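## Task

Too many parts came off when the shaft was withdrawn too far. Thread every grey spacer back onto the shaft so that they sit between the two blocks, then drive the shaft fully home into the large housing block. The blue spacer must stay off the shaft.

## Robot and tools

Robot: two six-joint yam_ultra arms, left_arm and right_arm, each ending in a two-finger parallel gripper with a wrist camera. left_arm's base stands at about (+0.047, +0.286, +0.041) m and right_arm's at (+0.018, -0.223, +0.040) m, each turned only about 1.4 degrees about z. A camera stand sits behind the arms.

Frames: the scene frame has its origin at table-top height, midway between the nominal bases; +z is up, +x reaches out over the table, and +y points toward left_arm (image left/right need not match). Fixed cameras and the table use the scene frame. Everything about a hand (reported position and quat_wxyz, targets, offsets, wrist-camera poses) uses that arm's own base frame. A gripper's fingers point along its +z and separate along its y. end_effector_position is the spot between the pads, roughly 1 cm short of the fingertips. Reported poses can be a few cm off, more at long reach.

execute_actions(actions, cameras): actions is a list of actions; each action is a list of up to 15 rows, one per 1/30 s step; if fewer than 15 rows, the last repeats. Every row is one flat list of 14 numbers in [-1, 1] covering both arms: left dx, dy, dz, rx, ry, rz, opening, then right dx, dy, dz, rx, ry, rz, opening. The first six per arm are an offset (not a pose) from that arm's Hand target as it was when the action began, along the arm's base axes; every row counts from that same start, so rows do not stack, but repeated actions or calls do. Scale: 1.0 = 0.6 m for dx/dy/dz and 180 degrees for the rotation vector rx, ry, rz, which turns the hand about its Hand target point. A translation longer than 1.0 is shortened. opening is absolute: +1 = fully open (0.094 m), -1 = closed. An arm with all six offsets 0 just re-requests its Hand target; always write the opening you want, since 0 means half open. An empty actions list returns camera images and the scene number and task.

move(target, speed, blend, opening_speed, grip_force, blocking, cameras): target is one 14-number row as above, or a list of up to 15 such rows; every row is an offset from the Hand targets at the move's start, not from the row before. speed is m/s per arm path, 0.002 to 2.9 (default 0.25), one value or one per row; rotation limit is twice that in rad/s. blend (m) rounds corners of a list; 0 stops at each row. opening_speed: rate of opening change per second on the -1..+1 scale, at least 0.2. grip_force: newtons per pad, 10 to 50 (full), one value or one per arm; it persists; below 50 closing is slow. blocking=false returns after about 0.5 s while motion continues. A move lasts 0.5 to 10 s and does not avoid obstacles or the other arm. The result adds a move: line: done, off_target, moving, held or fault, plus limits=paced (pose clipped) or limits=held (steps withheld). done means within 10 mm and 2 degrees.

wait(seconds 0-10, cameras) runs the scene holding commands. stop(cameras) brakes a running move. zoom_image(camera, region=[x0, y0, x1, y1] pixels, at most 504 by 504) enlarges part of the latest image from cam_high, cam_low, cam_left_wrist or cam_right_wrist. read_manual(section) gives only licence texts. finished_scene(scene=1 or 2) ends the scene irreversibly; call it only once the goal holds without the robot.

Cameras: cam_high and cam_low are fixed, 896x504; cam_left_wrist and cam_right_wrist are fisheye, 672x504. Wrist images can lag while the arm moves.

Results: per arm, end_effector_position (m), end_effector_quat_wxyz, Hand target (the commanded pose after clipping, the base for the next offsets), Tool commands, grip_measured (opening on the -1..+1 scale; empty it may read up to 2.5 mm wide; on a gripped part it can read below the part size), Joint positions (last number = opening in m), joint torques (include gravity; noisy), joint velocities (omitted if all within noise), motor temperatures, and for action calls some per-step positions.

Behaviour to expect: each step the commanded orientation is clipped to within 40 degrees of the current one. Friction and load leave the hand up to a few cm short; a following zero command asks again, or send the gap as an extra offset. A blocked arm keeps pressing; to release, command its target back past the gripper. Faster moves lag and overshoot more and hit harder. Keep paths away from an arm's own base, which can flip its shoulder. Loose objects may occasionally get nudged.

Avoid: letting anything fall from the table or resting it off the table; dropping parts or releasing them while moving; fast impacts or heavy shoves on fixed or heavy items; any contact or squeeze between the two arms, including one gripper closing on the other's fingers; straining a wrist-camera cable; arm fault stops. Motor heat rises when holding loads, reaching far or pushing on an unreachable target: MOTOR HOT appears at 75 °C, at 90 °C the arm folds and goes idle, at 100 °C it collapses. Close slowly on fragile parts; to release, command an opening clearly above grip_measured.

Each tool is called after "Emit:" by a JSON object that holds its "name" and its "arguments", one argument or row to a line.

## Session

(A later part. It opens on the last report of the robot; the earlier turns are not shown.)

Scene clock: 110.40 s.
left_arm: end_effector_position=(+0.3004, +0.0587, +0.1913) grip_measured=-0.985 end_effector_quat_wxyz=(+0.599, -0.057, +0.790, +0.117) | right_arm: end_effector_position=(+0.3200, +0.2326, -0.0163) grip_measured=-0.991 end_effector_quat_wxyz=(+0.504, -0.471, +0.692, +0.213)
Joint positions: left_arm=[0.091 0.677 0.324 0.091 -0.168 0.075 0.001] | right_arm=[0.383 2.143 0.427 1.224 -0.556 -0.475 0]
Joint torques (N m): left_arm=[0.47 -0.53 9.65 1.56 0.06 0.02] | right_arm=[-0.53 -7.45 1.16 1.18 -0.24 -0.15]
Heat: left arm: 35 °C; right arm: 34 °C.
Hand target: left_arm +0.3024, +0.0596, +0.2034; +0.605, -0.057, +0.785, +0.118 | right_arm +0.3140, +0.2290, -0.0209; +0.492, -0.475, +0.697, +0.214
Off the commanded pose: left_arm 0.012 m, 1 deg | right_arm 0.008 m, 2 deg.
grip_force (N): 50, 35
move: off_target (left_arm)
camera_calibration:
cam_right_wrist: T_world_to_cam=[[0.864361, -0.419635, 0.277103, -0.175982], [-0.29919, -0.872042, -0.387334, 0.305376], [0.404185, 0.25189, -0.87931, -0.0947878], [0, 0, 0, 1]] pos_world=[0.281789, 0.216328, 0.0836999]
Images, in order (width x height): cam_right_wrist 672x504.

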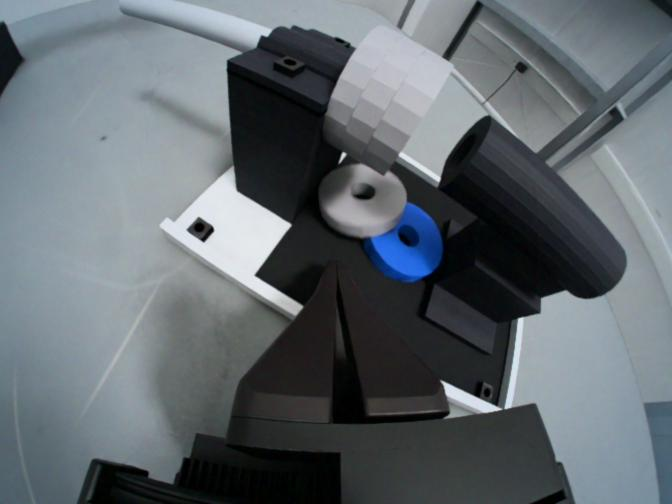

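Emit:
{"name": "wait", "arguments": {
  "seconds": 0.1,
  "cameras": ["cam_high","cam_low","cam_right_wrist"]
}}

Emit:
{"name": "zoom_image", "arguments": {
  "camera": "cam_low",
  "region": [380, 200, 600, 340]
}}

Emit:
{"name": "zoom_image", "arguments": {
  "camera": "cam_right_wrist",
  "region": [220, 130, 480, 330]
}}

Scene clock: 111.30 s.
left_arm: end_effector_position=(+0.3004, +0.0587, +0.1913) grip_measured=-0.985 end_effector_quat_wxyz=(+0.599, -0.057, +0.790, +0.117) | right_arm: end_effector_position=(+0.3201, +0.2325, -0.0163) grip_measured=-0.991 end_effector_quat_wxyz=(+0.504, -0.471, +0.692, +0.212)
Joint positions: left_arm=[0.091 0.677 0.324 0.091 -0.168 0.075 0.001] | right_arm=[0.382 2.143 0.427 1.224 -0.556 -0.475 0]
Joint torques (N m): left_arm=[0.58 -0.42 9.58 1.59 0.04 0.05] | right_arm=[-0.51 -7.43 1.16 1.18 -0.24 -0.15]
Heat: left arm: 35 °C; right arm: 34 °C.
Hand target: left_arm +0.3024, +0.0596, +0.2034; +0.605, -0.057, +0.785, +0.118 | right_arm +0.3141, +0.2289, -0.0209; +0.492, -0.475, +0.697, +0.214
Tool commands: left_gripper/opening=-1.0 right_gripper/opening=-1.0
Off the commanded pose: left_arm 0.012 m, 1 deg | right_arm 0.008 m, 2 deg.
grip_force (N): 50, 35
wait: 0.10 s; at rest from the start
camera_calibration:
cam_right_wrist: T_world_to_cam=[[0.864121, -0.419669, 0.2778, -0.17601], [-0.299097, -0.872146, -0.387173, 0.305271], [0.404767, 0.251475, -0.879161, -0.0948498], [0, 0, 0, 1]] pos_world=[0.281792, 0.216227, 0.0837]
Images, in order (width x height): cam_high 896x504, cam_low 896x504, cam_right_wrist 672x504.

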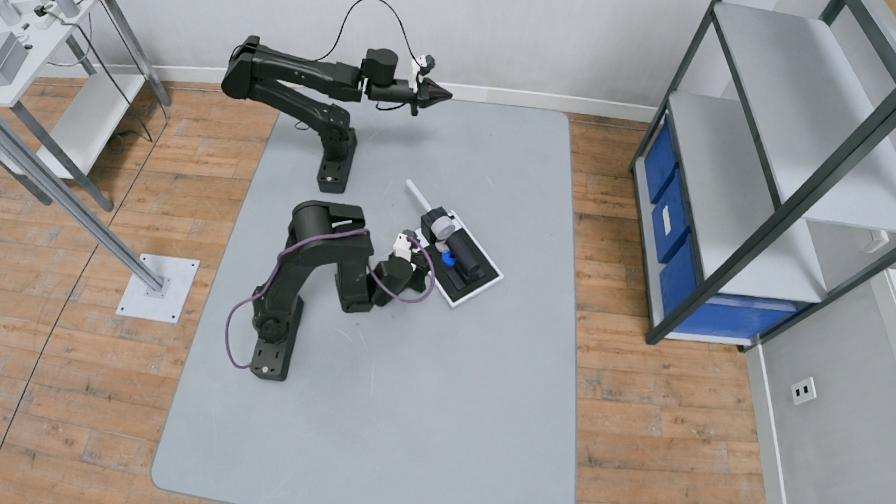

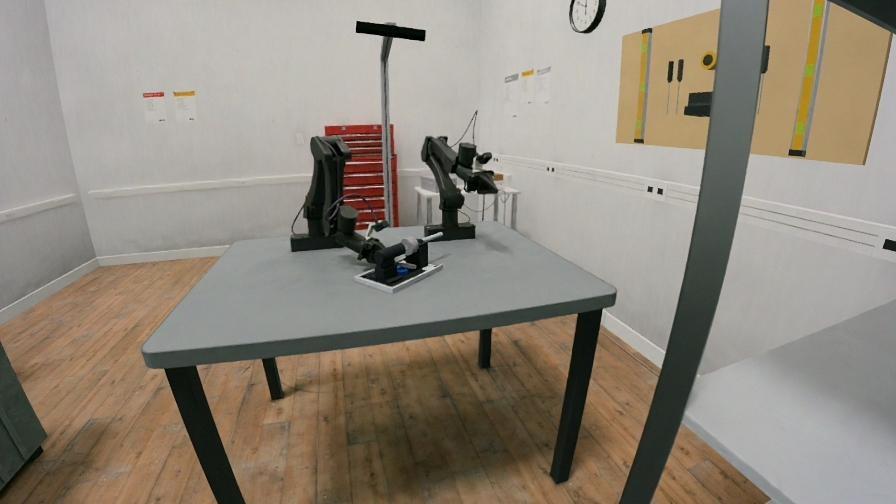

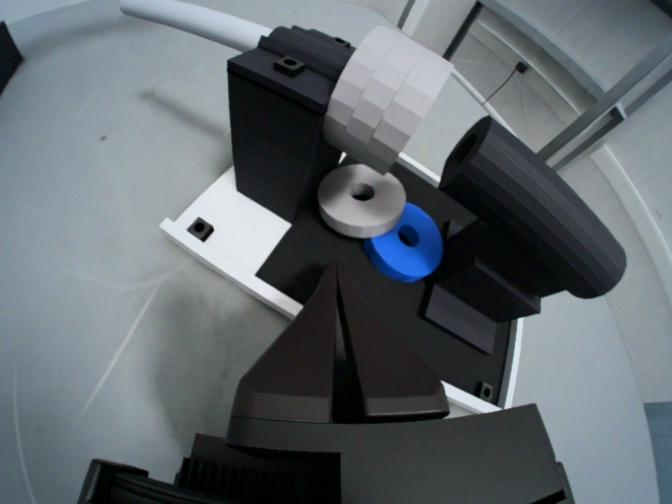

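Scaled by 2.291 from the camera's 896x504 image, which has a finer 1280x720 frame.

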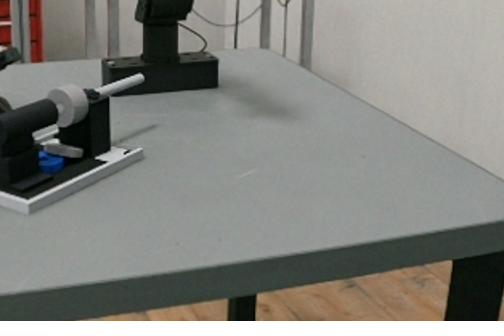

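Scaled by 1.938 from the camera's 672x504 image, which has a finer 960x720 frame.

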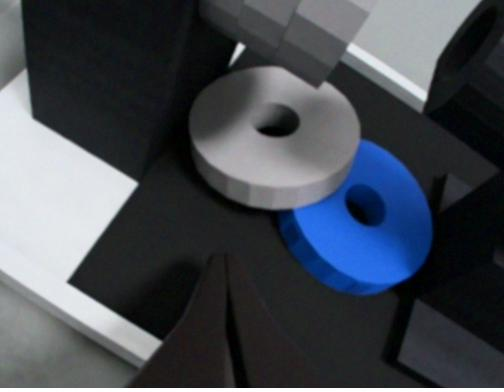

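Emit:
{"name": "zoom_image", "arguments": {
  "camera": "cam_low",
  "region": [350, 220, 450, 300]
}}

Scaled by 5.040 from the camera's 896x504 image, which has a finer 1280x720 frame.

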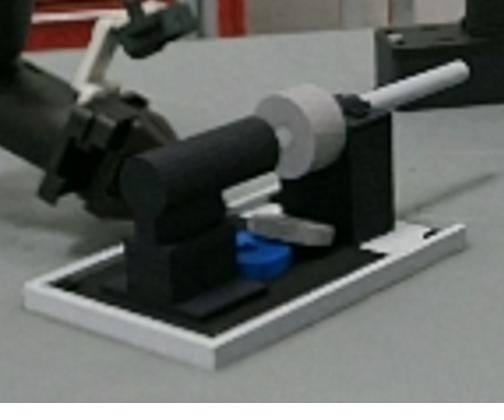

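Emit:
{"name": "move", "arguments": {
  "target": [
    [0,0,0,0,0,0,-1, -0.005,-0.02,0.075,-0.0125,0.0109,0.0531,0.14],
    [0,0,0,0,0,0,-1, 0.043,-0.011,0.04,-0.0125,0.0109,0.0531,0.14],
    [0,0,0,0,0,0,-1, 0.058,0.025,0.020,-0.0125,0.0109,0.0531,0.14]
  ],
  "speed": 0.1,
  "cameras": ["cam_right_wrist"]
}}

Emit:
{"name": "zoom_image", "arguments": {
  "camera": "cam_right_wrist",
  "region": [220, 130, 480, 330]
}}

Scene clock: 118.33 s.
left_arm: end_effector_position=(+0.3004, +0.0587, +0.1913) grip_measured=-0.985 end_effector_quat_wxyz=(+0.599, -0.057, +0.790, +0.117) | right_arm: end_effector_position=(+0.3445, +0.2425, -0.0061) grip_measured=+0.138 end_effector_quat_wxyz=(+0.451, -0.541, +0.665, +0.248)
Joint positions: left_arm=[0.091 0.677 0.324 0.091 -0.168 0.075 0.001] | right_arm=[0.319 2.05 0.665 0.697 -0.738 -0.686 0.053]
Joint torques (N m): left_arm=[0.49 -0.36 9.58 1.55 0.05 0.02] | right_arm=[0.16 -5.89 5.23 1.28 -0.22 0.03]
Heat: left arm: 35 °C; right arm: 34 °C.
Hand target: left_arm +0.3024, +0.0596, +0.2034; +0.605, -0.057, +0.785, +0.118 | right_arm +0.3488, +0.2439, -0.0090; +0.451, -0.537, +0.668, +0.249
Off the commanded pose: left_arm 0.012 m, 1 deg | right_arm 0.005 m, 1 deg.
grip_force (N): 50, 35
move: off_target (left_arm)
camera_calibration:
cam_right_wrist: T_world_to_cam=[[0.937167, -0.240961, 0.252301, -0.264378], [-0.15347, -0.934175, -0.322123, 0.290576], [0.313313, 0.263163, -0.912459, -0.0699432], [0, 0, 0, 1]] pos_world=[0.314275, 0.226151, 0.0964841]
Images, in order (width x height): cam_right_wrist 672x504.

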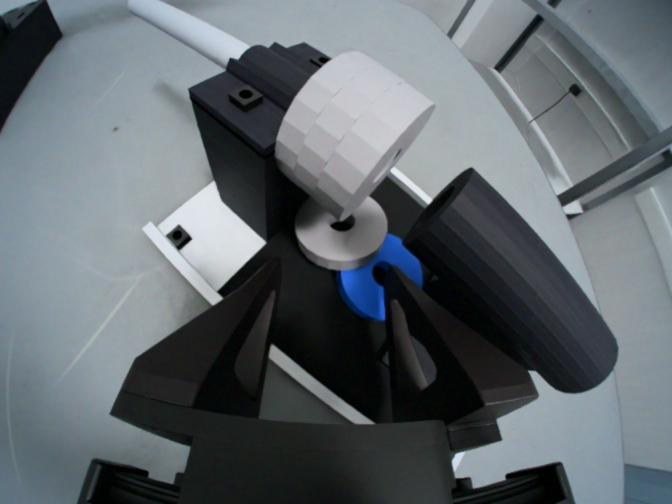

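Scaled by 1.938 from the camera's 672x504 image, which has a finer 960x720 frame.

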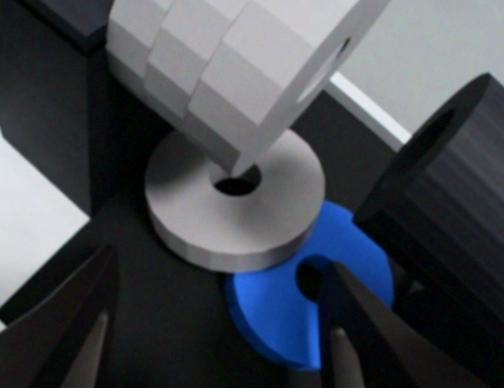

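Emit:
{"name": "move", "arguments": {
  "target": [
    [0,0,0,0,0,0,-1, 0.002,-0.002,-0.018,0,0,0,0.14],
    [0,0,0,0,0,0,-1, 0.0225,0.030,-0.018,0,0,0,0.14]
  ],
  "speed": 0.06,
  "cameras": ["cam_right_wrist"]
}}

Emit:
{"name": "zoom_image", "arguments": {
  "camera": "cam_right_wrist",
  "region": [220, 130, 480, 330]
}}

Scene clock: 120.43 s.
left_arm: end_effector_position=(+0.3004, +0.0587, +0.1913) grip_measured=-0.985 end_effector_quat_wxyz=(+0.599, -0.057, +0.790, +0.117) | right_arm: end_effector_position=(+0.3550, +0.2517, -0.0148) grip_measured=+0.138 end_effector_quat_wxyz=(+0.450, -0.530, +0.672, +0.257)
Joint positions: left_arm=[0.091 0.677 0.324 0.091 -0.168 0.075 0.001] | right_arm=[0.334 2.119 0.716 0.732 -0.73 -0.636 0.053]
Joint torques (N m): left_arm=[0.53 -0.46 9.59 1.56 0.07 0.01] | right_arm=[2.54 -5.42 7.27 1.26 0.01 -0.09]
Heat: left arm: 35 °C; right arm: 34 °C.
Hand target: left_arm +0.3024, +0.0596, +0.2034; +0.605, -0.057, +0.785, +0.118 | right_arm +0.3623, +0.2619, -0.0197; +0.451, -0.537, +0.668, +0.249
Off the commanded pose: left_arm 0.012 m, 1 deg | right_arm 0.013 m, 1 deg.
grip_force (N): 50, 35
move: off_target (left_arm, right_arm)
camera_calibration:
cam_right_wrist: T_world_to_cam=[[0.93918, -0.257926, 0.226749, -0.266599], [-0.173809, -0.926439, -0.333919, 0.30295], [0.296195, 0.274199, -0.914923, -0.0802458], [0, 0, 0, 1]] pos_world=[0.326808, 0.233905, 0.0881931]
Images, in order (width x height): cam_right_wrist 672x504.

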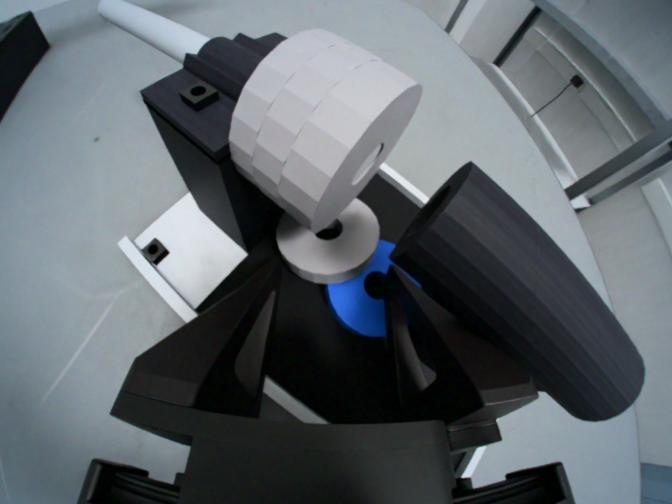

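Scaled by 1.938 from the camera's 672x504 image, which has a finer 960x720 frame.

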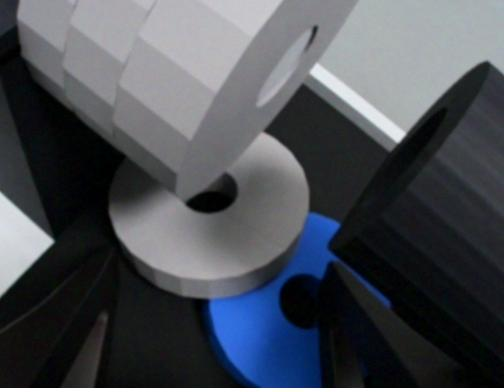

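Emit:
{"name": "move", "arguments": {
  "target": [
    [0,0,0,0,0,0,-1, -0.012,-0.008,0.012,0,0,0,0.14],
    [0,0,0,0,0,0,-1, -0.005,0.009,0.010,0,0,0,0.14]
  ],
  "speed": 0.06,
  "cameras": ["cam_right_wrist"]
}}

Emit:
{"name": "zoom_image", "arguments": {
  "camera": "cam_right_wrist",
  "region": [220, 130, 480, 330]
}}

Scene clock: 122.20 s.
left_arm: end_effector_position=(+0.3004, +0.0587, +0.1913) grip_measured=-0.985 end_effector_quat_wxyz=(+0.599, -0.057, +0.790, +0.117) | right_arm: end_effector_position=(+0.3547, +0.2524, -0.0153) grip_measured=+0.138 end_effector_quat_wxyz=(+0.449, -0.528, +0.673, +0.257)
Joint positions: left_arm=[0.091 0.677 0.324 0.091 -0.168 0.075 0.001] | right_arm=[0.337 2.119 0.716 0.731 -0.726 -0.631 0.053]
Joint torques (N m): left_arm=[0.42 -0.29 9.52 1.55 0.03 0.03] | right_arm=[4.12 -7.21 6.68 1.2 0.12 0.01]
Heat: left arm: 35 °C; right arm: 34 °C.
Hand target: left_arm +0.3024, +0.0596, +0.2034; +0.605, -0.057, +0.785, +0.118 | right_arm +0.3594, +0.2673, -0.0137; +0.451, -0.537, +0.668, +0.248
Off the commanded pose: left_arm 0.012 m, 1 deg | right_arm 0.016 m, 2 deg.
grip_force (N): 50, 35
move: off_target (left_arm, right_arm)
camera_calibration:
cam_right_wrist: T_world_to_cam=[[0.93952, -0.260313, 0.222574, -0.265564], [-0.177822, -0.926158, -0.332581, 0.304823], [0.292714, 0.272888, -0.916434, -0.0792157], [0, 0, 0, 1]] pos_world=[0.326895, 0.234802, 0.08789]
Images, in order (width x height): cam_right_wrist 672x504.

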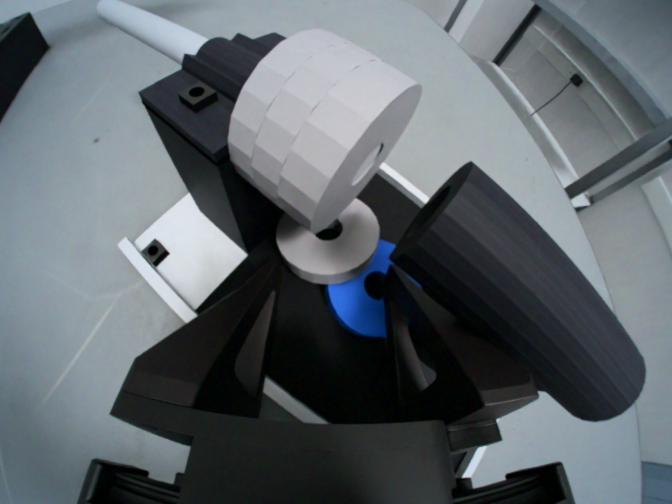

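Scaled by 1.938 from the camera's 672x504 image, which has a finer 960x720 frame.

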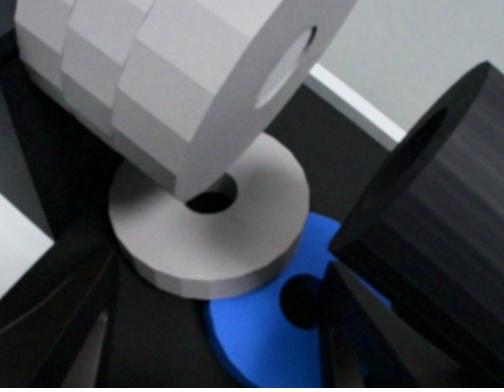

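Emit:
{"name": "move", "arguments": {
  "target": [
    [-0.01,0.02,0.1,0,0,0,-1, -0.03,-0.07,-0.005,0,0,0,0.14],
    [-0.01,0.02,0.1,-0.0241,0.4891,-0.3845,-1, -0.03,-0.07,-0.005,0,0,0,0.14]
  ],
  "speed": 0.3,
  "cameras": ["cam_left_wrist","cam_high"]
}}

Scene clock: 130.17 s.
left_arm: end_effector_position=(+0.2966, +0.0740, +0.2574) grip_measured=-0.985 end_effector_quat_wxyz=(+0.156, +0.397, +0.904, +0.008) | right_arm: end_effector_position=(+0.3486, +0.2290, -0.0128) grip_measured=+0.138 end_effector_quat_wxyz=(+0.463, -0.534, +0.663, +0.247)
Joint positions: left_arm=[0.363 1.574 1.806 -1.564 0.207 1.165 0.001] | right_arm=[0.272 2.091 0.649 0.763 -0.772 -0.701 0.053]
Joint torques (N m): left_arm=[-0.55 -6.13 7.38 0.5 0.15 0.04] | right_arm=[-0.38 -8.42 2.29 0.93 -0.29 -0.21]
Heat: left arm: 34 °C; right arm: 34 °C.
Hand target: left_arm +0.2964, +0.0717, +0.2636; -0.101, +0.427, +0.871, -0.221 | right_arm +0.3413, +0.2253, -0.0167; +0.451, -0.538, +0.668, +0.248
Off the commanded pose: left_arm 0.006 m, 42 deg; orientation clipped | right_arm 0.009 m, 1 deg.
joint sent to its limit (left arm) — joint 4 (wrist pitch), lower limit. The joint targets are off in orientation, not in position.
grip_force (N): 50, 35
move: off_target (left_arm); limits=paced
camera_calibration:
cam_left_wrist: T_world_to_cam=[[-0.653157, -0.751912, -0.089522, 0.271345], [-0.715104, 0.573621, 0.39948, 0.0801844], [-0.249022, 0.324941, -0.91236, 0.394271], [0, 0, 0, 1]] pos_world=[0.332753, 0.0299173, 0.351976]
Images, in order (width x height): cam_high 896x504, cam_left_wrist 672x504.

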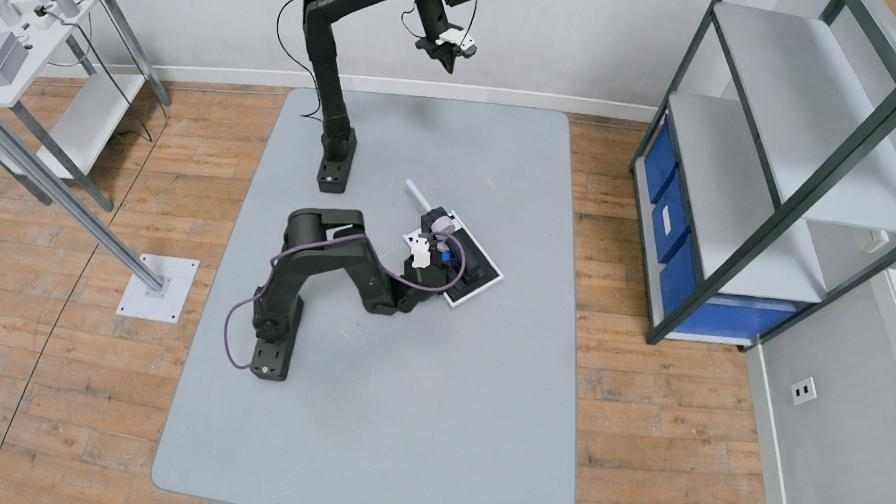

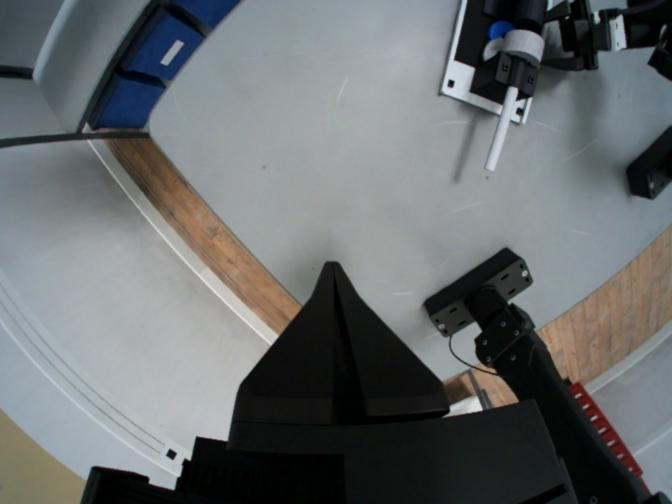

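Emit:
{"name": "move", "arguments": {
  "target": [
    [0.111,-0.461,-0.14,0,0,0,-1, 0,0,0,0,0,0,0.14]
  ],
  "speed": 0.25,
  "cameras": ["cam_left_wrist","cam_high"]
}}

Scene clock: 132.90 s.
left_arm: end_effector_position=(+0.3596, -0.2038, +0.1761) grip_measured=-0.985 end_effector_quat_wxyz=(+0.031, +0.408, +0.888, -0.211) | right_arm: end_effector_position=(+0.3486, +0.2290, -0.0128) grip_measured=+0.138 end_effector_quat_wxyz=(+0.463, -0.534, +0.663, +0.247)
Joint positions: left_arm=[-0.335 2.121 2.147 -1.573 0.43 0.521 0.001] | right_arm=[0.272 2.091 0.649 0.763 -0.772 -0.701 0.053]
Joint torques (N m): left_arm=[0.77 -10.74 7.36 0.21 0.5 -0.02] | right_arm=[-0.38 -8.4 2.3 0.93 -0.29 -0.21]
Heat: left arm: 34 °C; right arm: 34 °C.
Hand target: left_arm +0.3630, -0.2049, +0.1795; -0.101, +0.427, +0.871, -0.221 | right_arm +0.3413, +0.2253, -0.0167; +0.451, -0.538, +0.668, +0.248
Off the commanded pose: left_arm 0.005 m, 16 deg | right_arm 0.009 m, 2 deg.
joint sent to its limit (left arm) — joint 4 (wrist pitch), lower limit. The joint targets are off in orientation, not in position.
grip_force (N): 50, 35
move: off_target (left_arm)
camera_calibration:
cam_left_wrist: T_world_to_cam=[[-0.663155, -0.63909, 0.389601, 0.0385929], [-0.475696, 0.761743, 0.439841, 0.26225], [-0.577874, 0.106351, -0.809167, 0.48151], [0, 0, 0, 1]] pos_world=[0.428597, -0.226312, 0.259238]
Images, in order (width x height): cam_high 896x504, cam_left_wrist 672x504.

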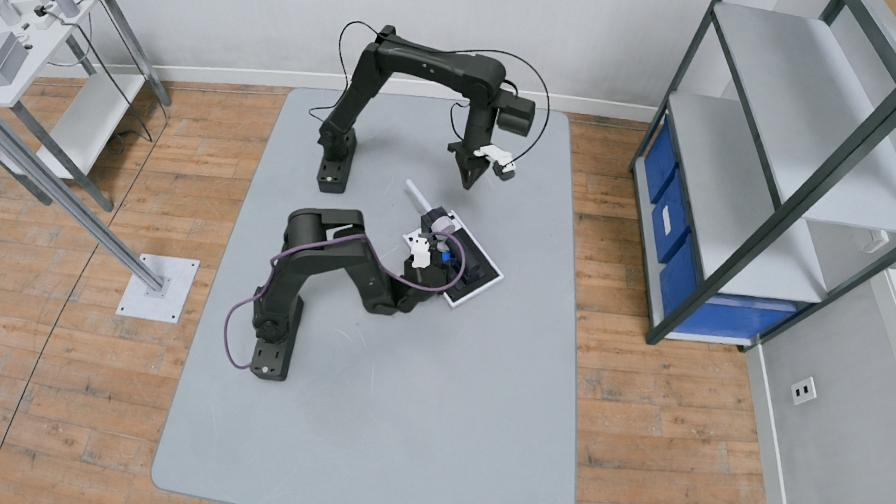

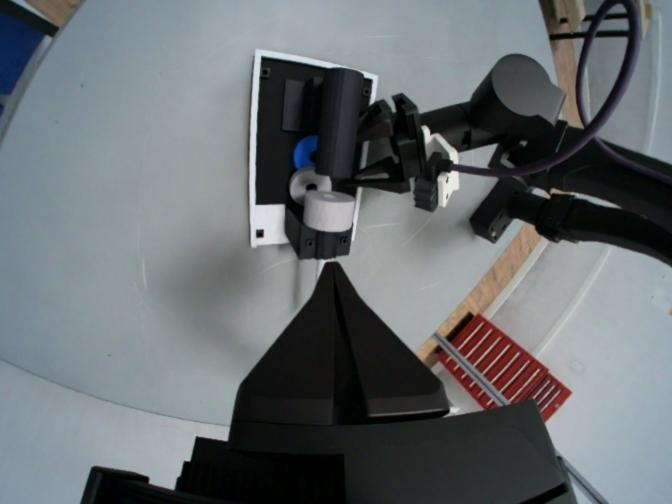

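Emit:
{"name": "zoom_image", "arguments": {
  "camera": "cam_left_wrist",
  "region": [230, 40, 400, 280]
}}

Scaled by 2.100 from the camera's 672x504 image, which has a finer 960x720 frame.

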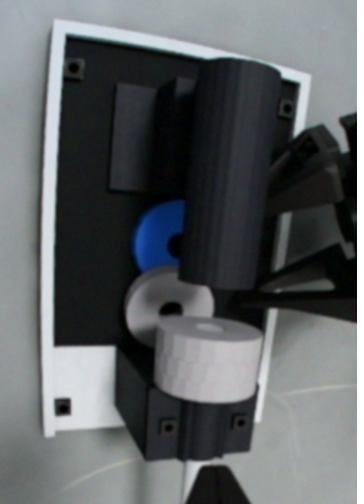

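Emit:
{"name": "move", "arguments": {
  "target": [
    [0,0,0,0,0,0,-1, -0.05,-0.03,0.06,0,0,0,-1],
    [0,0,0,0,0,0,-1, -0.03,0.03,0.035,0,0,-0.126,-1],
    [0,0,0,0,0,0,-1, -0.021,0.038,-0.003,0,0,-0.126,-1]
  ],
  "speed": 0.12,
  "cameras": ["cam_left_wrist","cam_right_wrist"]
}}

Emit:
{"name": "zoom_image", "arguments": {
  "camera": "cam_left_wrist",
  "region": [230, 40, 400, 280]
}}

Scene clock: 138.80 s.
left_arm: end_effector_position=(+0.3596, -0.2039, +0.1761) grip_measured=-0.985 end_effector_quat_wxyz=(+0.031, +0.407, +0.888, -0.212) | right_arm: end_effector_position=(+0.3264, +0.2466, -0.0153) grip_measured=-0.990 end_effector_quat_wxyz=(+0.491, -0.401, +0.757, +0.156)
Joint positions: left_arm=[-0.335 2.121 2.147 -1.573 0.431 0.52 0.001] | right_arm=[0.55 2.065 0.436 1.129 -0.215 -0.295 0]
Joint torques (N m): left_arm=[0.65 -10.82 7.39 0.22 0.52 -0.06] | right_arm=[0.62 -5.15 3.82 1.57 0.08 0.08]
Heat: left arm: 33 °C; right arm: 34 °C.
Hand target: left_arm +0.3630, -0.2048, +0.1795; -0.101, +0.427, +0.871, -0.221 | right_arm +0.3288, +0.2481, -0.0185; +0.491, -0.396, +0.760, +0.155
Off the commanded pose: left_arm 0.005 m, 16 deg | right_arm 0.004 m, 1 deg.
joint sent to its limit (left arm) — joint 4 (wrist pitch), lower limit. The joint targets are off in orientation, not in position.
grip_force (N): 50, 35
move: off_target (left_arm)
camera_calibration:
cam_left_wrist: T_world_to_cam=[[-0.66218, -0.639406, 0.39074, 0.0378071], [-0.476081, 0.761659, 0.43957, 0.262466], [-0.578675, 0.105051, -0.808765, 0.481452], [0, 0, 0, 1]] pos_world=[0.428594, -0.226312, 0.259236]
cam_right_wrist: T_world_to_cam=[[0.774213, -0.580884, 0.251334, -0.107029], [-0.498472, -0.804313, -0.323429, 0.36916], [0.390026, 0.12512, -0.912264, -0.0646871], [0, 0, 0, 1]] pos_world=[0.292109, 0.242843, 0.0872856]
Images, in order (width x height): cam_left_wrist 672x504, cam_right_wrist 672x504.

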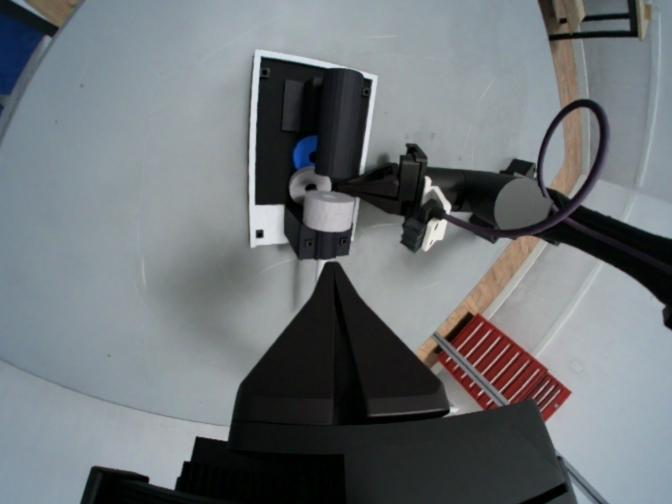

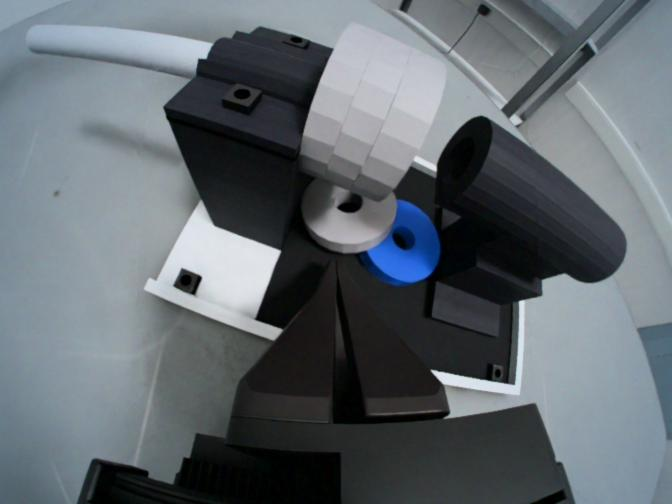

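Scaled by 2.100 from the camera's 672x504 image, which has a finer 960x720 frame.

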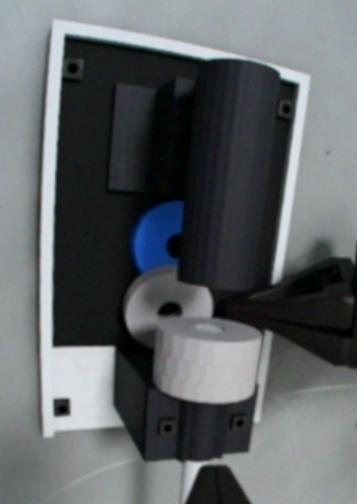

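Emit:
{"name": "move", "arguments": {
  "target": [
    [0,0,0,0,0,0,-1, 0.05,0.039,-0.004,0,0,0,-1]
  ],
  "speed": 0.05,
  "cameras": ["cam_left_wrist"]
}}

Emit:
{"name": "zoom_image", "arguments": {
  "camera": "cam_left_wrist",
  "region": [230, 40, 400, 280]
}}

Scene clock: 140.50 s.
left_arm: end_effector_position=(+0.3596, -0.2039, +0.1761) grip_measured=-0.985 end_effector_quat_wxyz=(+0.031, +0.407, +0.888, -0.212) | right_arm: end_effector_position=(+0.3590, +0.2709, -0.0106) grip_measured=-0.990 end_effector_quat_wxyz=(+0.504, -0.399, +0.750, +0.156)
Joint positions: left_arm=[-0.335 2.121 2.147 -1.573 0.431 0.52 0.001] | right_arm=[0.564 2.121 0.591 1.059 -0.202 -0.289 0]
Joint torques (N m): left_arm=[0.61 -10.67 7.34 0.26 0.49 -0.09] | right_arm=[0.66 -5.82 4.51 1.33 0.04 0.09]
Heat: left arm: 33 °C; right arm: 34 °C.
Hand target: left_arm +0.3630, -0.2048, +0.1795; -0.101, +0.427, +0.871, -0.221 | right_arm +0.3588, +0.2716, -0.0208; +0.491, -0.396, +0.760, +0.155
Off the commanded pose: left_arm 0.005 m, 16 deg | right_arm 0.010 m, 2 deg.
joint sent to its limit (left arm) — joint 4 (wrist pitch), lower limit. The joint targets are off in orientation, not in position.
grip_force (N): 50, 35
move: off_target (left_arm)
camera_calibration:
cam_left_wrist: T_world_to_cam=[[-0.66218, -0.639406, 0.39074, 0.0378071], [-0.476081, 0.761659, 0.43957, 0.262466], [-0.578675, 0.105051, -0.808765, 0.481452], [0, 0, 0, 1]] pos_world=[0.428594, -0.226312, 0.259236]
Images, in order (width x height): cam_left_wrist 672x504.

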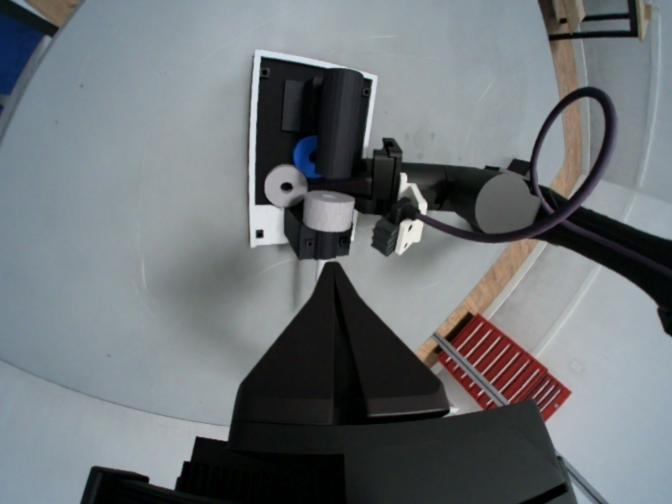

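Scaled by 2.100 from the camera's 672x504 image, which has a finer 960x720 frame.

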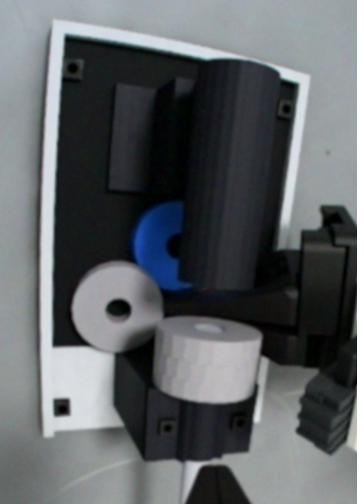

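Emit:
{"name": "move", "arguments": {
  "target": [
    [0,0,0,0,0,0,-1, -0.12,-0.093,0.01,0,0,0,-1],
    [0,0,0.05,0.1793,0.054,0.469,-1, -0.2,-0.25,0.2,0,0,0,-1]
  ],
  "speed": 0.2,
  "cameras": ["cam_left_wrist","cam_high"]
}}

Scene clock: 152.73 s.
left_arm: end_effector_position=(+0.3638, -0.2050, +0.1872) grip_measured=-0.985 end_effector_quat_wxyz=(-0.035, -0.333, +0.936, -0.111) | right_arm: end_effector_position=(+0.2371, +0.1200, +0.0884) grip_measured=-0.990 end_effector_quat_wxyz=(+0.483, -0.388, +0.770, +0.153)
Joint positions: left_arm=[-0.426 2.1 2.207 -1.573 0.208 -1.12 0.001] | right_arm=[0.071 0.771 0.188 -0.049 -0.601 -0.552 0]
Joint torques (N m): left_arm=[-0.46 -15.01 7.6 0.39 0.07 -0.04] | right_arm=[-0.51 -1.01 8.83 1.16 -0.43 -0.11]
Heat: left arm: 32 °C; right arm: 35 °C.
Hand target: left_arm +0.3629, -0.2049, +0.2094; -0.099, -0.319, +0.942, -0.034 | right_arm +0.2387, +0.1216, +0.0992; +0.491, -0.396, +0.760, +0.155
Off the commanded pose: left_arm 0.022 m, 12 deg | right_arm 0.011 m, 2 deg.
joint sent to its limit (left arm) — joint 4 (wrist pitch), lower limit. The joint targets are off in orientation, not in position.
grip_force (N): 50, 35
move: off_target (left_arm, right_arm)
camera_calibration:
cam_left_wrist: T_world_to_cam=[[0.706032, -0.682518, 0.188911, -0.433231], [-0.552808, -0.364432, 0.749395, -0.000485344], [-0.442631, -0.633528, -0.634602, 0.259579], [0, 0, 0, 1]] pos_world=[0.420504, -0.131415, 0.246935]
Images, in order (width x height): cam_high 896x504, cam_left_wrist 672x504.

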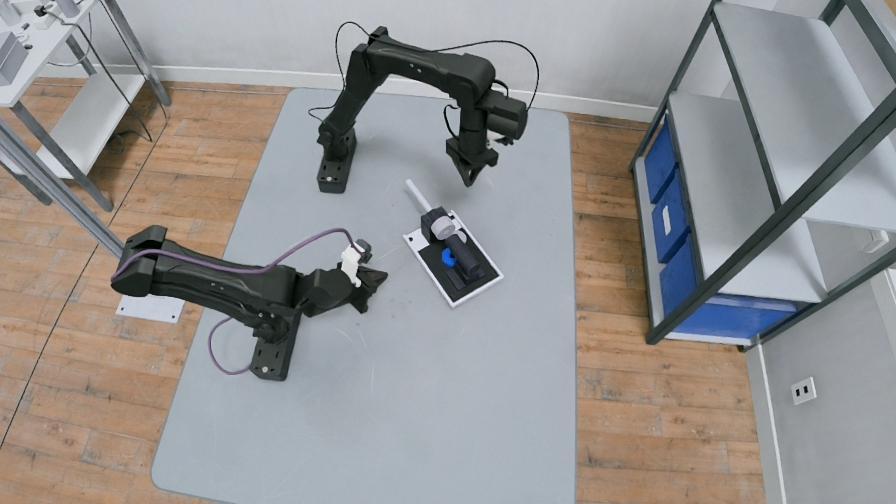

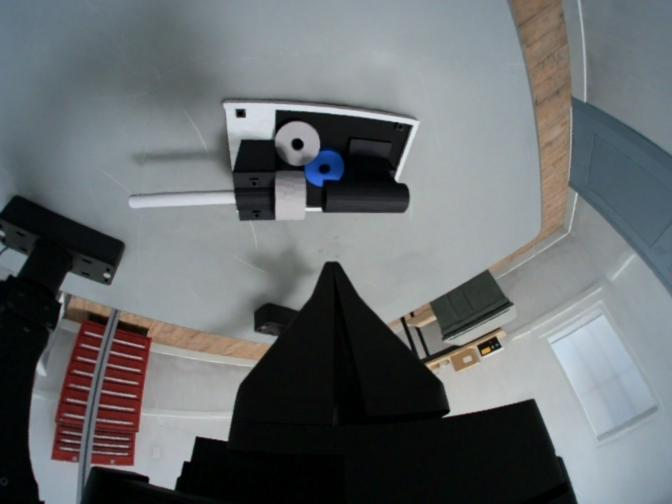

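Emit:
{"name": "zoom_image", "arguments": {
  "camera": "cam_left_wrist",
  "region": [210, 80, 440, 230]
}}

Scaled by 2.191 from the camera's 672x504 image, which has a finer 960x720 frame.

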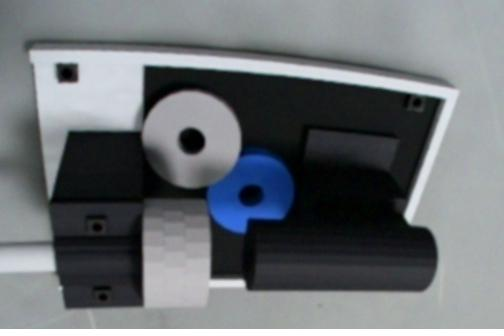

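Emit:
{"name": "move", "arguments": {
  "target": [
    [-0.025,-0.002,-0.26,0,0,0,-1, 0,0,0,0,0,0,-1]
  ],
  "speed": 0.2,
  "cameras": ["cam_left_wrist"]
}}

Emit:
{"name": "zoom_image", "arguments": {
  "camera": "cam_left_wrist",
  "region": [210, 120, 470, 320]
}}

Scene clock: 154.90 s.
left_arm: end_effector_position=(+0.3458, -0.2044, +0.0568) grip_measured=-0.985 end_effector_quat_wxyz=(-0.105, -0.324, +0.939, -0.035) | right_arm: end_effector_position=(+0.2370, +0.1200, +0.0882) grip_measured=-0.990 end_effector_quat_wxyz=(+0.482, -0.389, +0.770, +0.153)
Joint positions: left_arm=[-0.448 2.198 1.84 -1.314 0.198 -1.103 0.001] | right_arm=[0.071 0.771 0.188 -0.05 -0.601 -0.553 0]
Joint torques (N m): left_arm=[-0.59 -11.97 5.41 0.23 0.02 0.03] | right_arm=[-0.54 -1.01 8.83 1.17 -0.42 -0.14]
Heat: left arm: 32 °C; right arm: 35 °C.
Hand target: left_arm +0.3481, -0.2060, +0.0535; -0.099, -0.319, +0.942, -0.034 | right_arm +0.2387, +0.1216, +0.0991; +0.491, -0.396, +0.760, +0.155
Off the commanded pose: left_arm 0.004 m, 1 deg | right_arm 0.011 m, 2 deg.
grip_force (N): 50, 35
move: off_target (right_arm)
camera_calibration:
cam_left_wrist: T_world_to_cam=[[0.695254, -0.718749, -0.00478087, -0.388094], [-0.428454, -0.419771, 0.800137, 0.0302938], [-0.577105, -0.55425, -0.599798, 0.229865], [0, 0, 0, 1]] pos_world=[0.415459, -0.138823, 0.111778]
Images, in order (width x height): cam_left_wrist 672x504.

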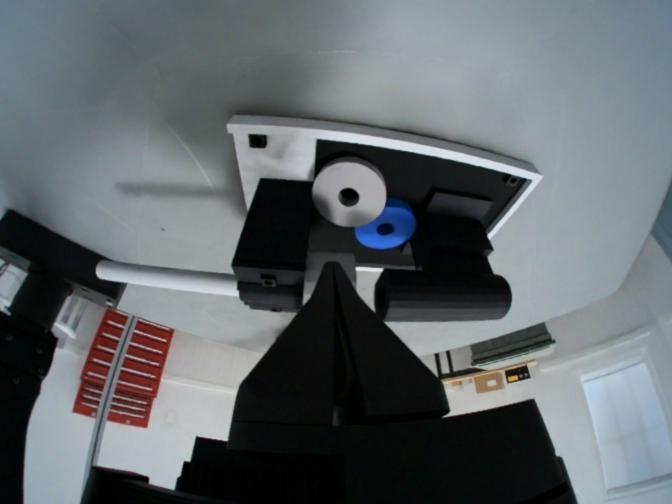

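Scaled by 1.938 from the camera's 672x504 image, which has a finer 960x720 frame.

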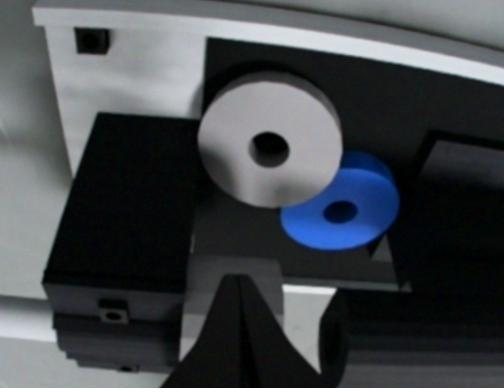

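Emit:
{"name": "move", "arguments": {
  "target": [
    [0.003,-0.012,-0.058,0,0,0,-1, 0,0,0,0,0,0,-1]
  ],
  "speed": 0.1,
  "cameras": ["cam_left_wrist","cam_low"]
}}

Emit:
{"name": "zoom_image", "arguments": {
  "camera": "cam_left_wrist",
  "region": [210, 120, 470, 320]
}}

Emit:
{"name": "zoom_image", "arguments": {
  "camera": "cam_low",
  "region": [350, 220, 450, 300]
}}

Scene clock: 158.60 s.
left_arm: end_effector_position=(+0.3500, -0.2128, +0.0271) grip_measured=-0.985 end_effector_quat_wxyz=(-0.099, -0.318, +0.942, -0.041) | right_arm: end_effector_position=(+0.2370, +0.1200, +0.0882) grip_measured=-0.990 end_effector_quat_wxyz=(+0.482, -0.389, +0.770, +0.153)
Joint positions: left_arm=[-0.462 2.234 1.78 -1.201 0.198 -1.105 0.001] | right_arm=[0.071 0.771 0.188 -0.05 -0.601 -0.553 0]
Joint torques (N m): left_arm=[-0.42 -11.23 5.09 0.35 0.09 -0.12] | right_arm=[-0.53 -0.99 8.83 1.17 -0.42 -0.14]
Heat: left arm: 32 °C; right arm: 35 °C.
Hand target: left_arm +0.3498, -0.2133, +0.0186; -0.099, -0.319, +0.942, -0.034 | right_arm +0.2387, +0.1216, +0.0991; +0.491, -0.396, +0.760, +0.155
Off the commanded pose: left_arm 0.008 m, 1 deg | right_arm 0.011 m, 2 deg.
grip_force (N): 50, 35
move: off_target (right_arm)
camera_calibration:
cam_left_wrist: T_world_to_cam=[[0.68662, -0.726919, 0.0119131, -0.396478], [-0.446216, -0.408428, 0.79629, 0.0610372], [-0.573973, -0.552064, -0.604798, 0.209373], [0, 0, 0, 1]] pos_world=[0.41964, -0.147692, 0.0827481]
Images, in order (width x height): cam_low 896x504, cam_left_wrist 672x504.

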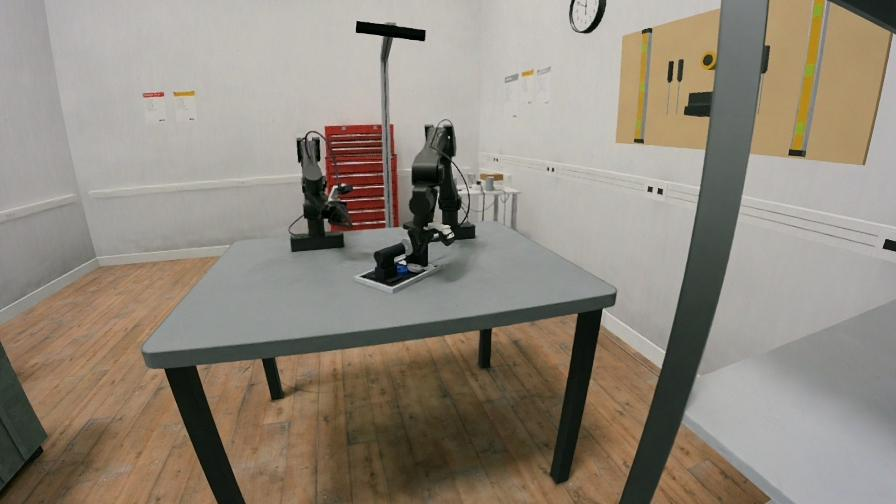

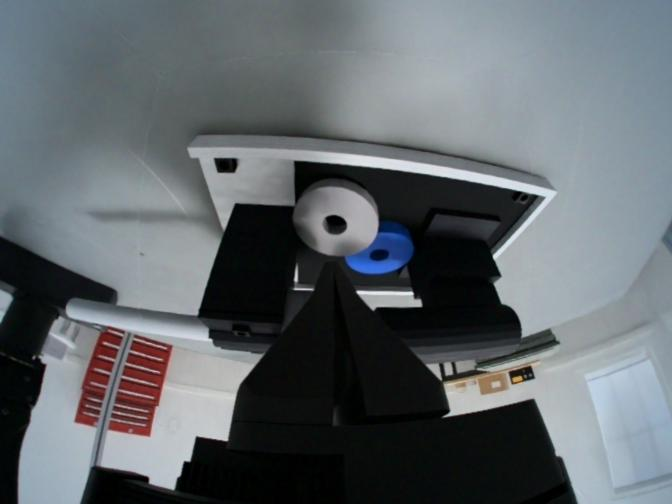

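Scaled by 1.938 from the camera's 672x504 image, which has a finer 960x720 frame.

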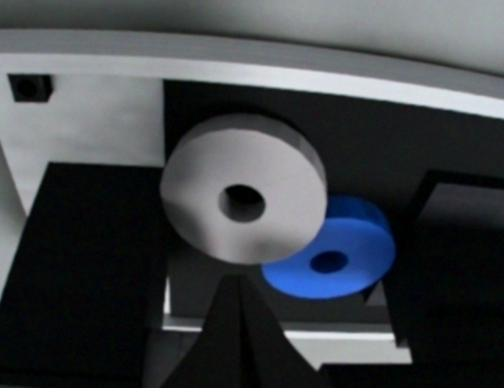

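Scaled by 5.040 from the camera's 896x504 image, which has a finer 1280x720 frame.

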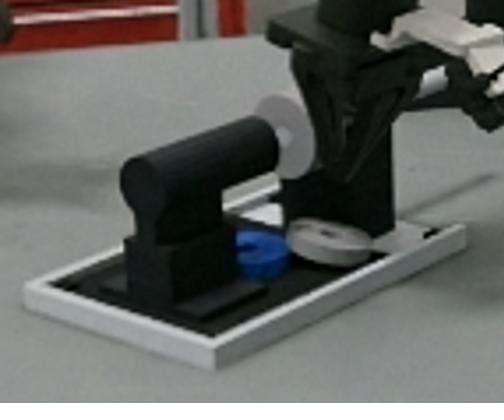

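Emit:
{"name": "move", "arguments": {
  "target": [
    [-0.015,-0.012,-0.032,0,0,0,-1, 0,0,0,0,0,0,-1]
  ],
  "speed": 0.1,
  "cameras": ["cam_left_wrist"]
}}

Emit:
{"name": "zoom_image", "arguments": {
  "camera": "cam_left_wrist",
  "region": [210, 120, 470, 320]
}}

Scene clock: 160.90 s.
left_arm: end_effector_position=(+0.3507, -0.2126, +0.0088) grip_measured=-0.985 end_effector_quat_wxyz=(-0.082, -0.322, +0.942, -0.037) | right_arm: end_effector_position=(+0.2370, +0.1200, +0.0882) grip_measured=-0.990 end_effector_quat_wxyz=(+0.482, -0.389, +0.770, +0.153)
Joint positions: left_arm=[-0.473 2.234 1.711 -1.11 0.169 -1.126 0.001] | right_arm=[0.071 0.771 0.188 -0.05 -0.601 -0.553 0]
Joint torques (N m): left_arm=[-1.89 -11.03 4.46 0.25 0.39 -0.13] | right_arm=[-0.51 -1.02 8.83 1.17 -0.42 -0.15]
Heat: left arm: 32 °C; right arm: 35 °C.
Hand target: left_arm +0.3407, -0.2206, -0.0004; -0.099, -0.319, +0.942, -0.034 | right_arm +0.2387, +0.1216, +0.0991; +0.491, -0.396, +0.760, +0.155
Off the commanded pose: left_arm 0.016 m, 2 deg | right_arm 0.011 m, 2 deg.
grip_force (N): 50, 35
move: off_target (left_arm, right_arm)
camera_calibration:
cam_left_wrist: T_world_to_cam=[[0.691862, -0.721807, 0.0179249, -0.397262], [-0.465585, -0.427019, 0.775168, 0.0791079], [-0.551867, -0.544654, -0.631501, 0.192855], [0, 0, 0, 1]] pos_world=[0.418112, -0.147926, 0.0675873]
Images, in order (width x height): cam_left_wrist 672x504.

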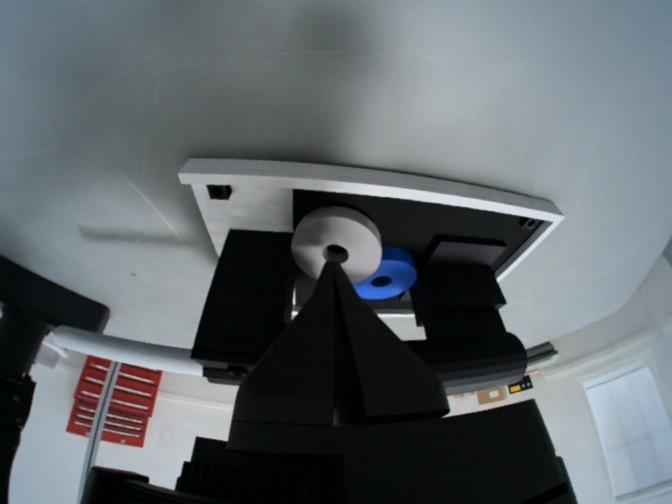

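Scaled by 1.938 from the camera's 672x504 image, which has a finer 960x720 frame.

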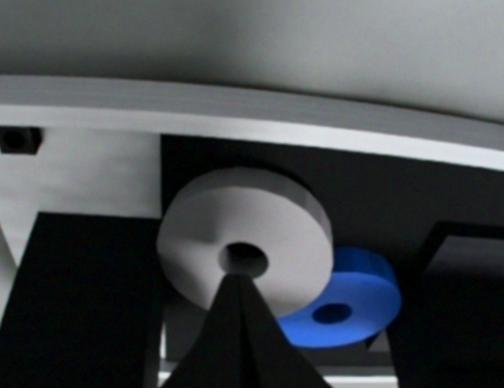

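Emit:
{"name": "move", "arguments": {
  "target": [
    [0.014,0.011,-0.005,0,0,0,-1, 0,0,0,0,0,0,-1],
    [0.012,0.010,-0.026,0,0,0,-1, 0,0,0,0,0,0,-1]
  ],
  "speed": 0.05,
  "cameras": ["cam_left_wrist"]
}}

Emit:
{"name": "zoom_image", "arguments": {
  "camera": "cam_left_wrist",
  "region": [210, 120, 470, 320]
}}

Scene clock: 163.27 s.
left_arm: end_effector_position=(+0.3540, -0.2122, -0.0048) grip_measured=-0.985 end_effector_quat_wxyz=(-0.085, -0.321, +0.943, -0.037) | right_arm: end_effector_position=(+0.2370, +0.1200, +0.0882) grip_measured=-0.990 end_effector_quat_wxyz=(+0.482, -0.389, +0.770, +0.153)
Joint positions: left_arm=[-0.467 2.264 1.704 -1.077 0.173 -1.117 0.001] | right_arm=[0.071 0.771 0.188 -0.05 -0.601 -0.553 0]
Joint torques (N m): left_arm=[-0.36 -10.86 4.51 0.3 0.35 0.02] | right_arm=[-0.53 -1.01 8.8 1.18 -0.42 -0.15]
Heat: left arm: 32 °C; right arm: 35 °C.
Hand target: left_arm +0.3480, -0.2145, -0.0161; -0.099, -0.319, +0.942, -0.034 | right_arm +0.2387, +0.1216, +0.0991; +0.491, -0.396, +0.760, +0.155
Off the commanded pose: left_arm 0.013 m, 2 deg | right_arm 0.011 m, 2 deg.
grip_force (N): 50, 35
move: off_target (left_arm, right_arm)
camera_calibration:
cam_left_wrist: T_world_to_cam=[[0.690006, -0.72359, 0.0175918, -0.398811], [-0.463892, -0.423443, 0.778139, 0.0915421], [-0.555604, -0.545081, -0.627846, 0.187485], [0, 0, 0, 1]] pos_world=[0.421815, -0.147618, 0.0534951]
Images, in order (width x height): cam_left_wrist 672x504.

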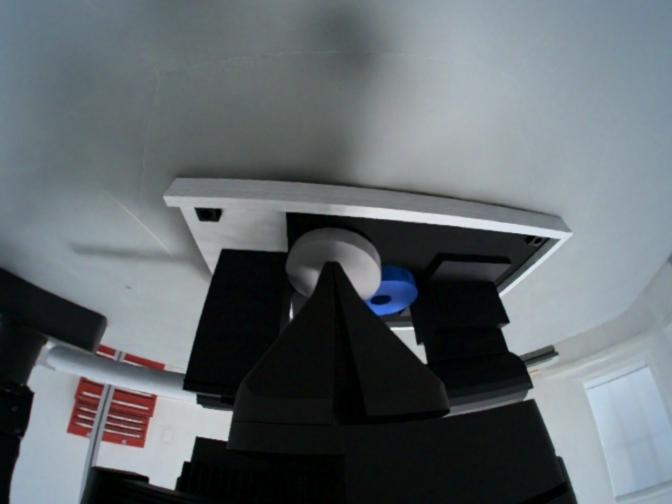

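Scaled by 1.938 from the camera's 672x504 image, which has a finer 960x720 frame.

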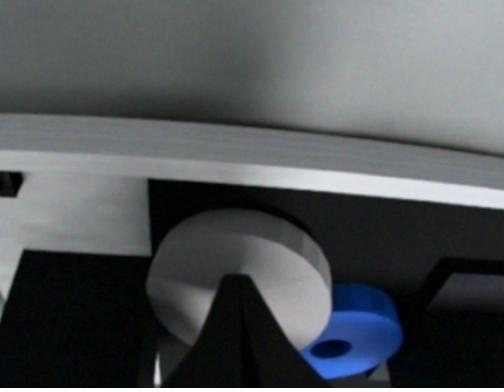

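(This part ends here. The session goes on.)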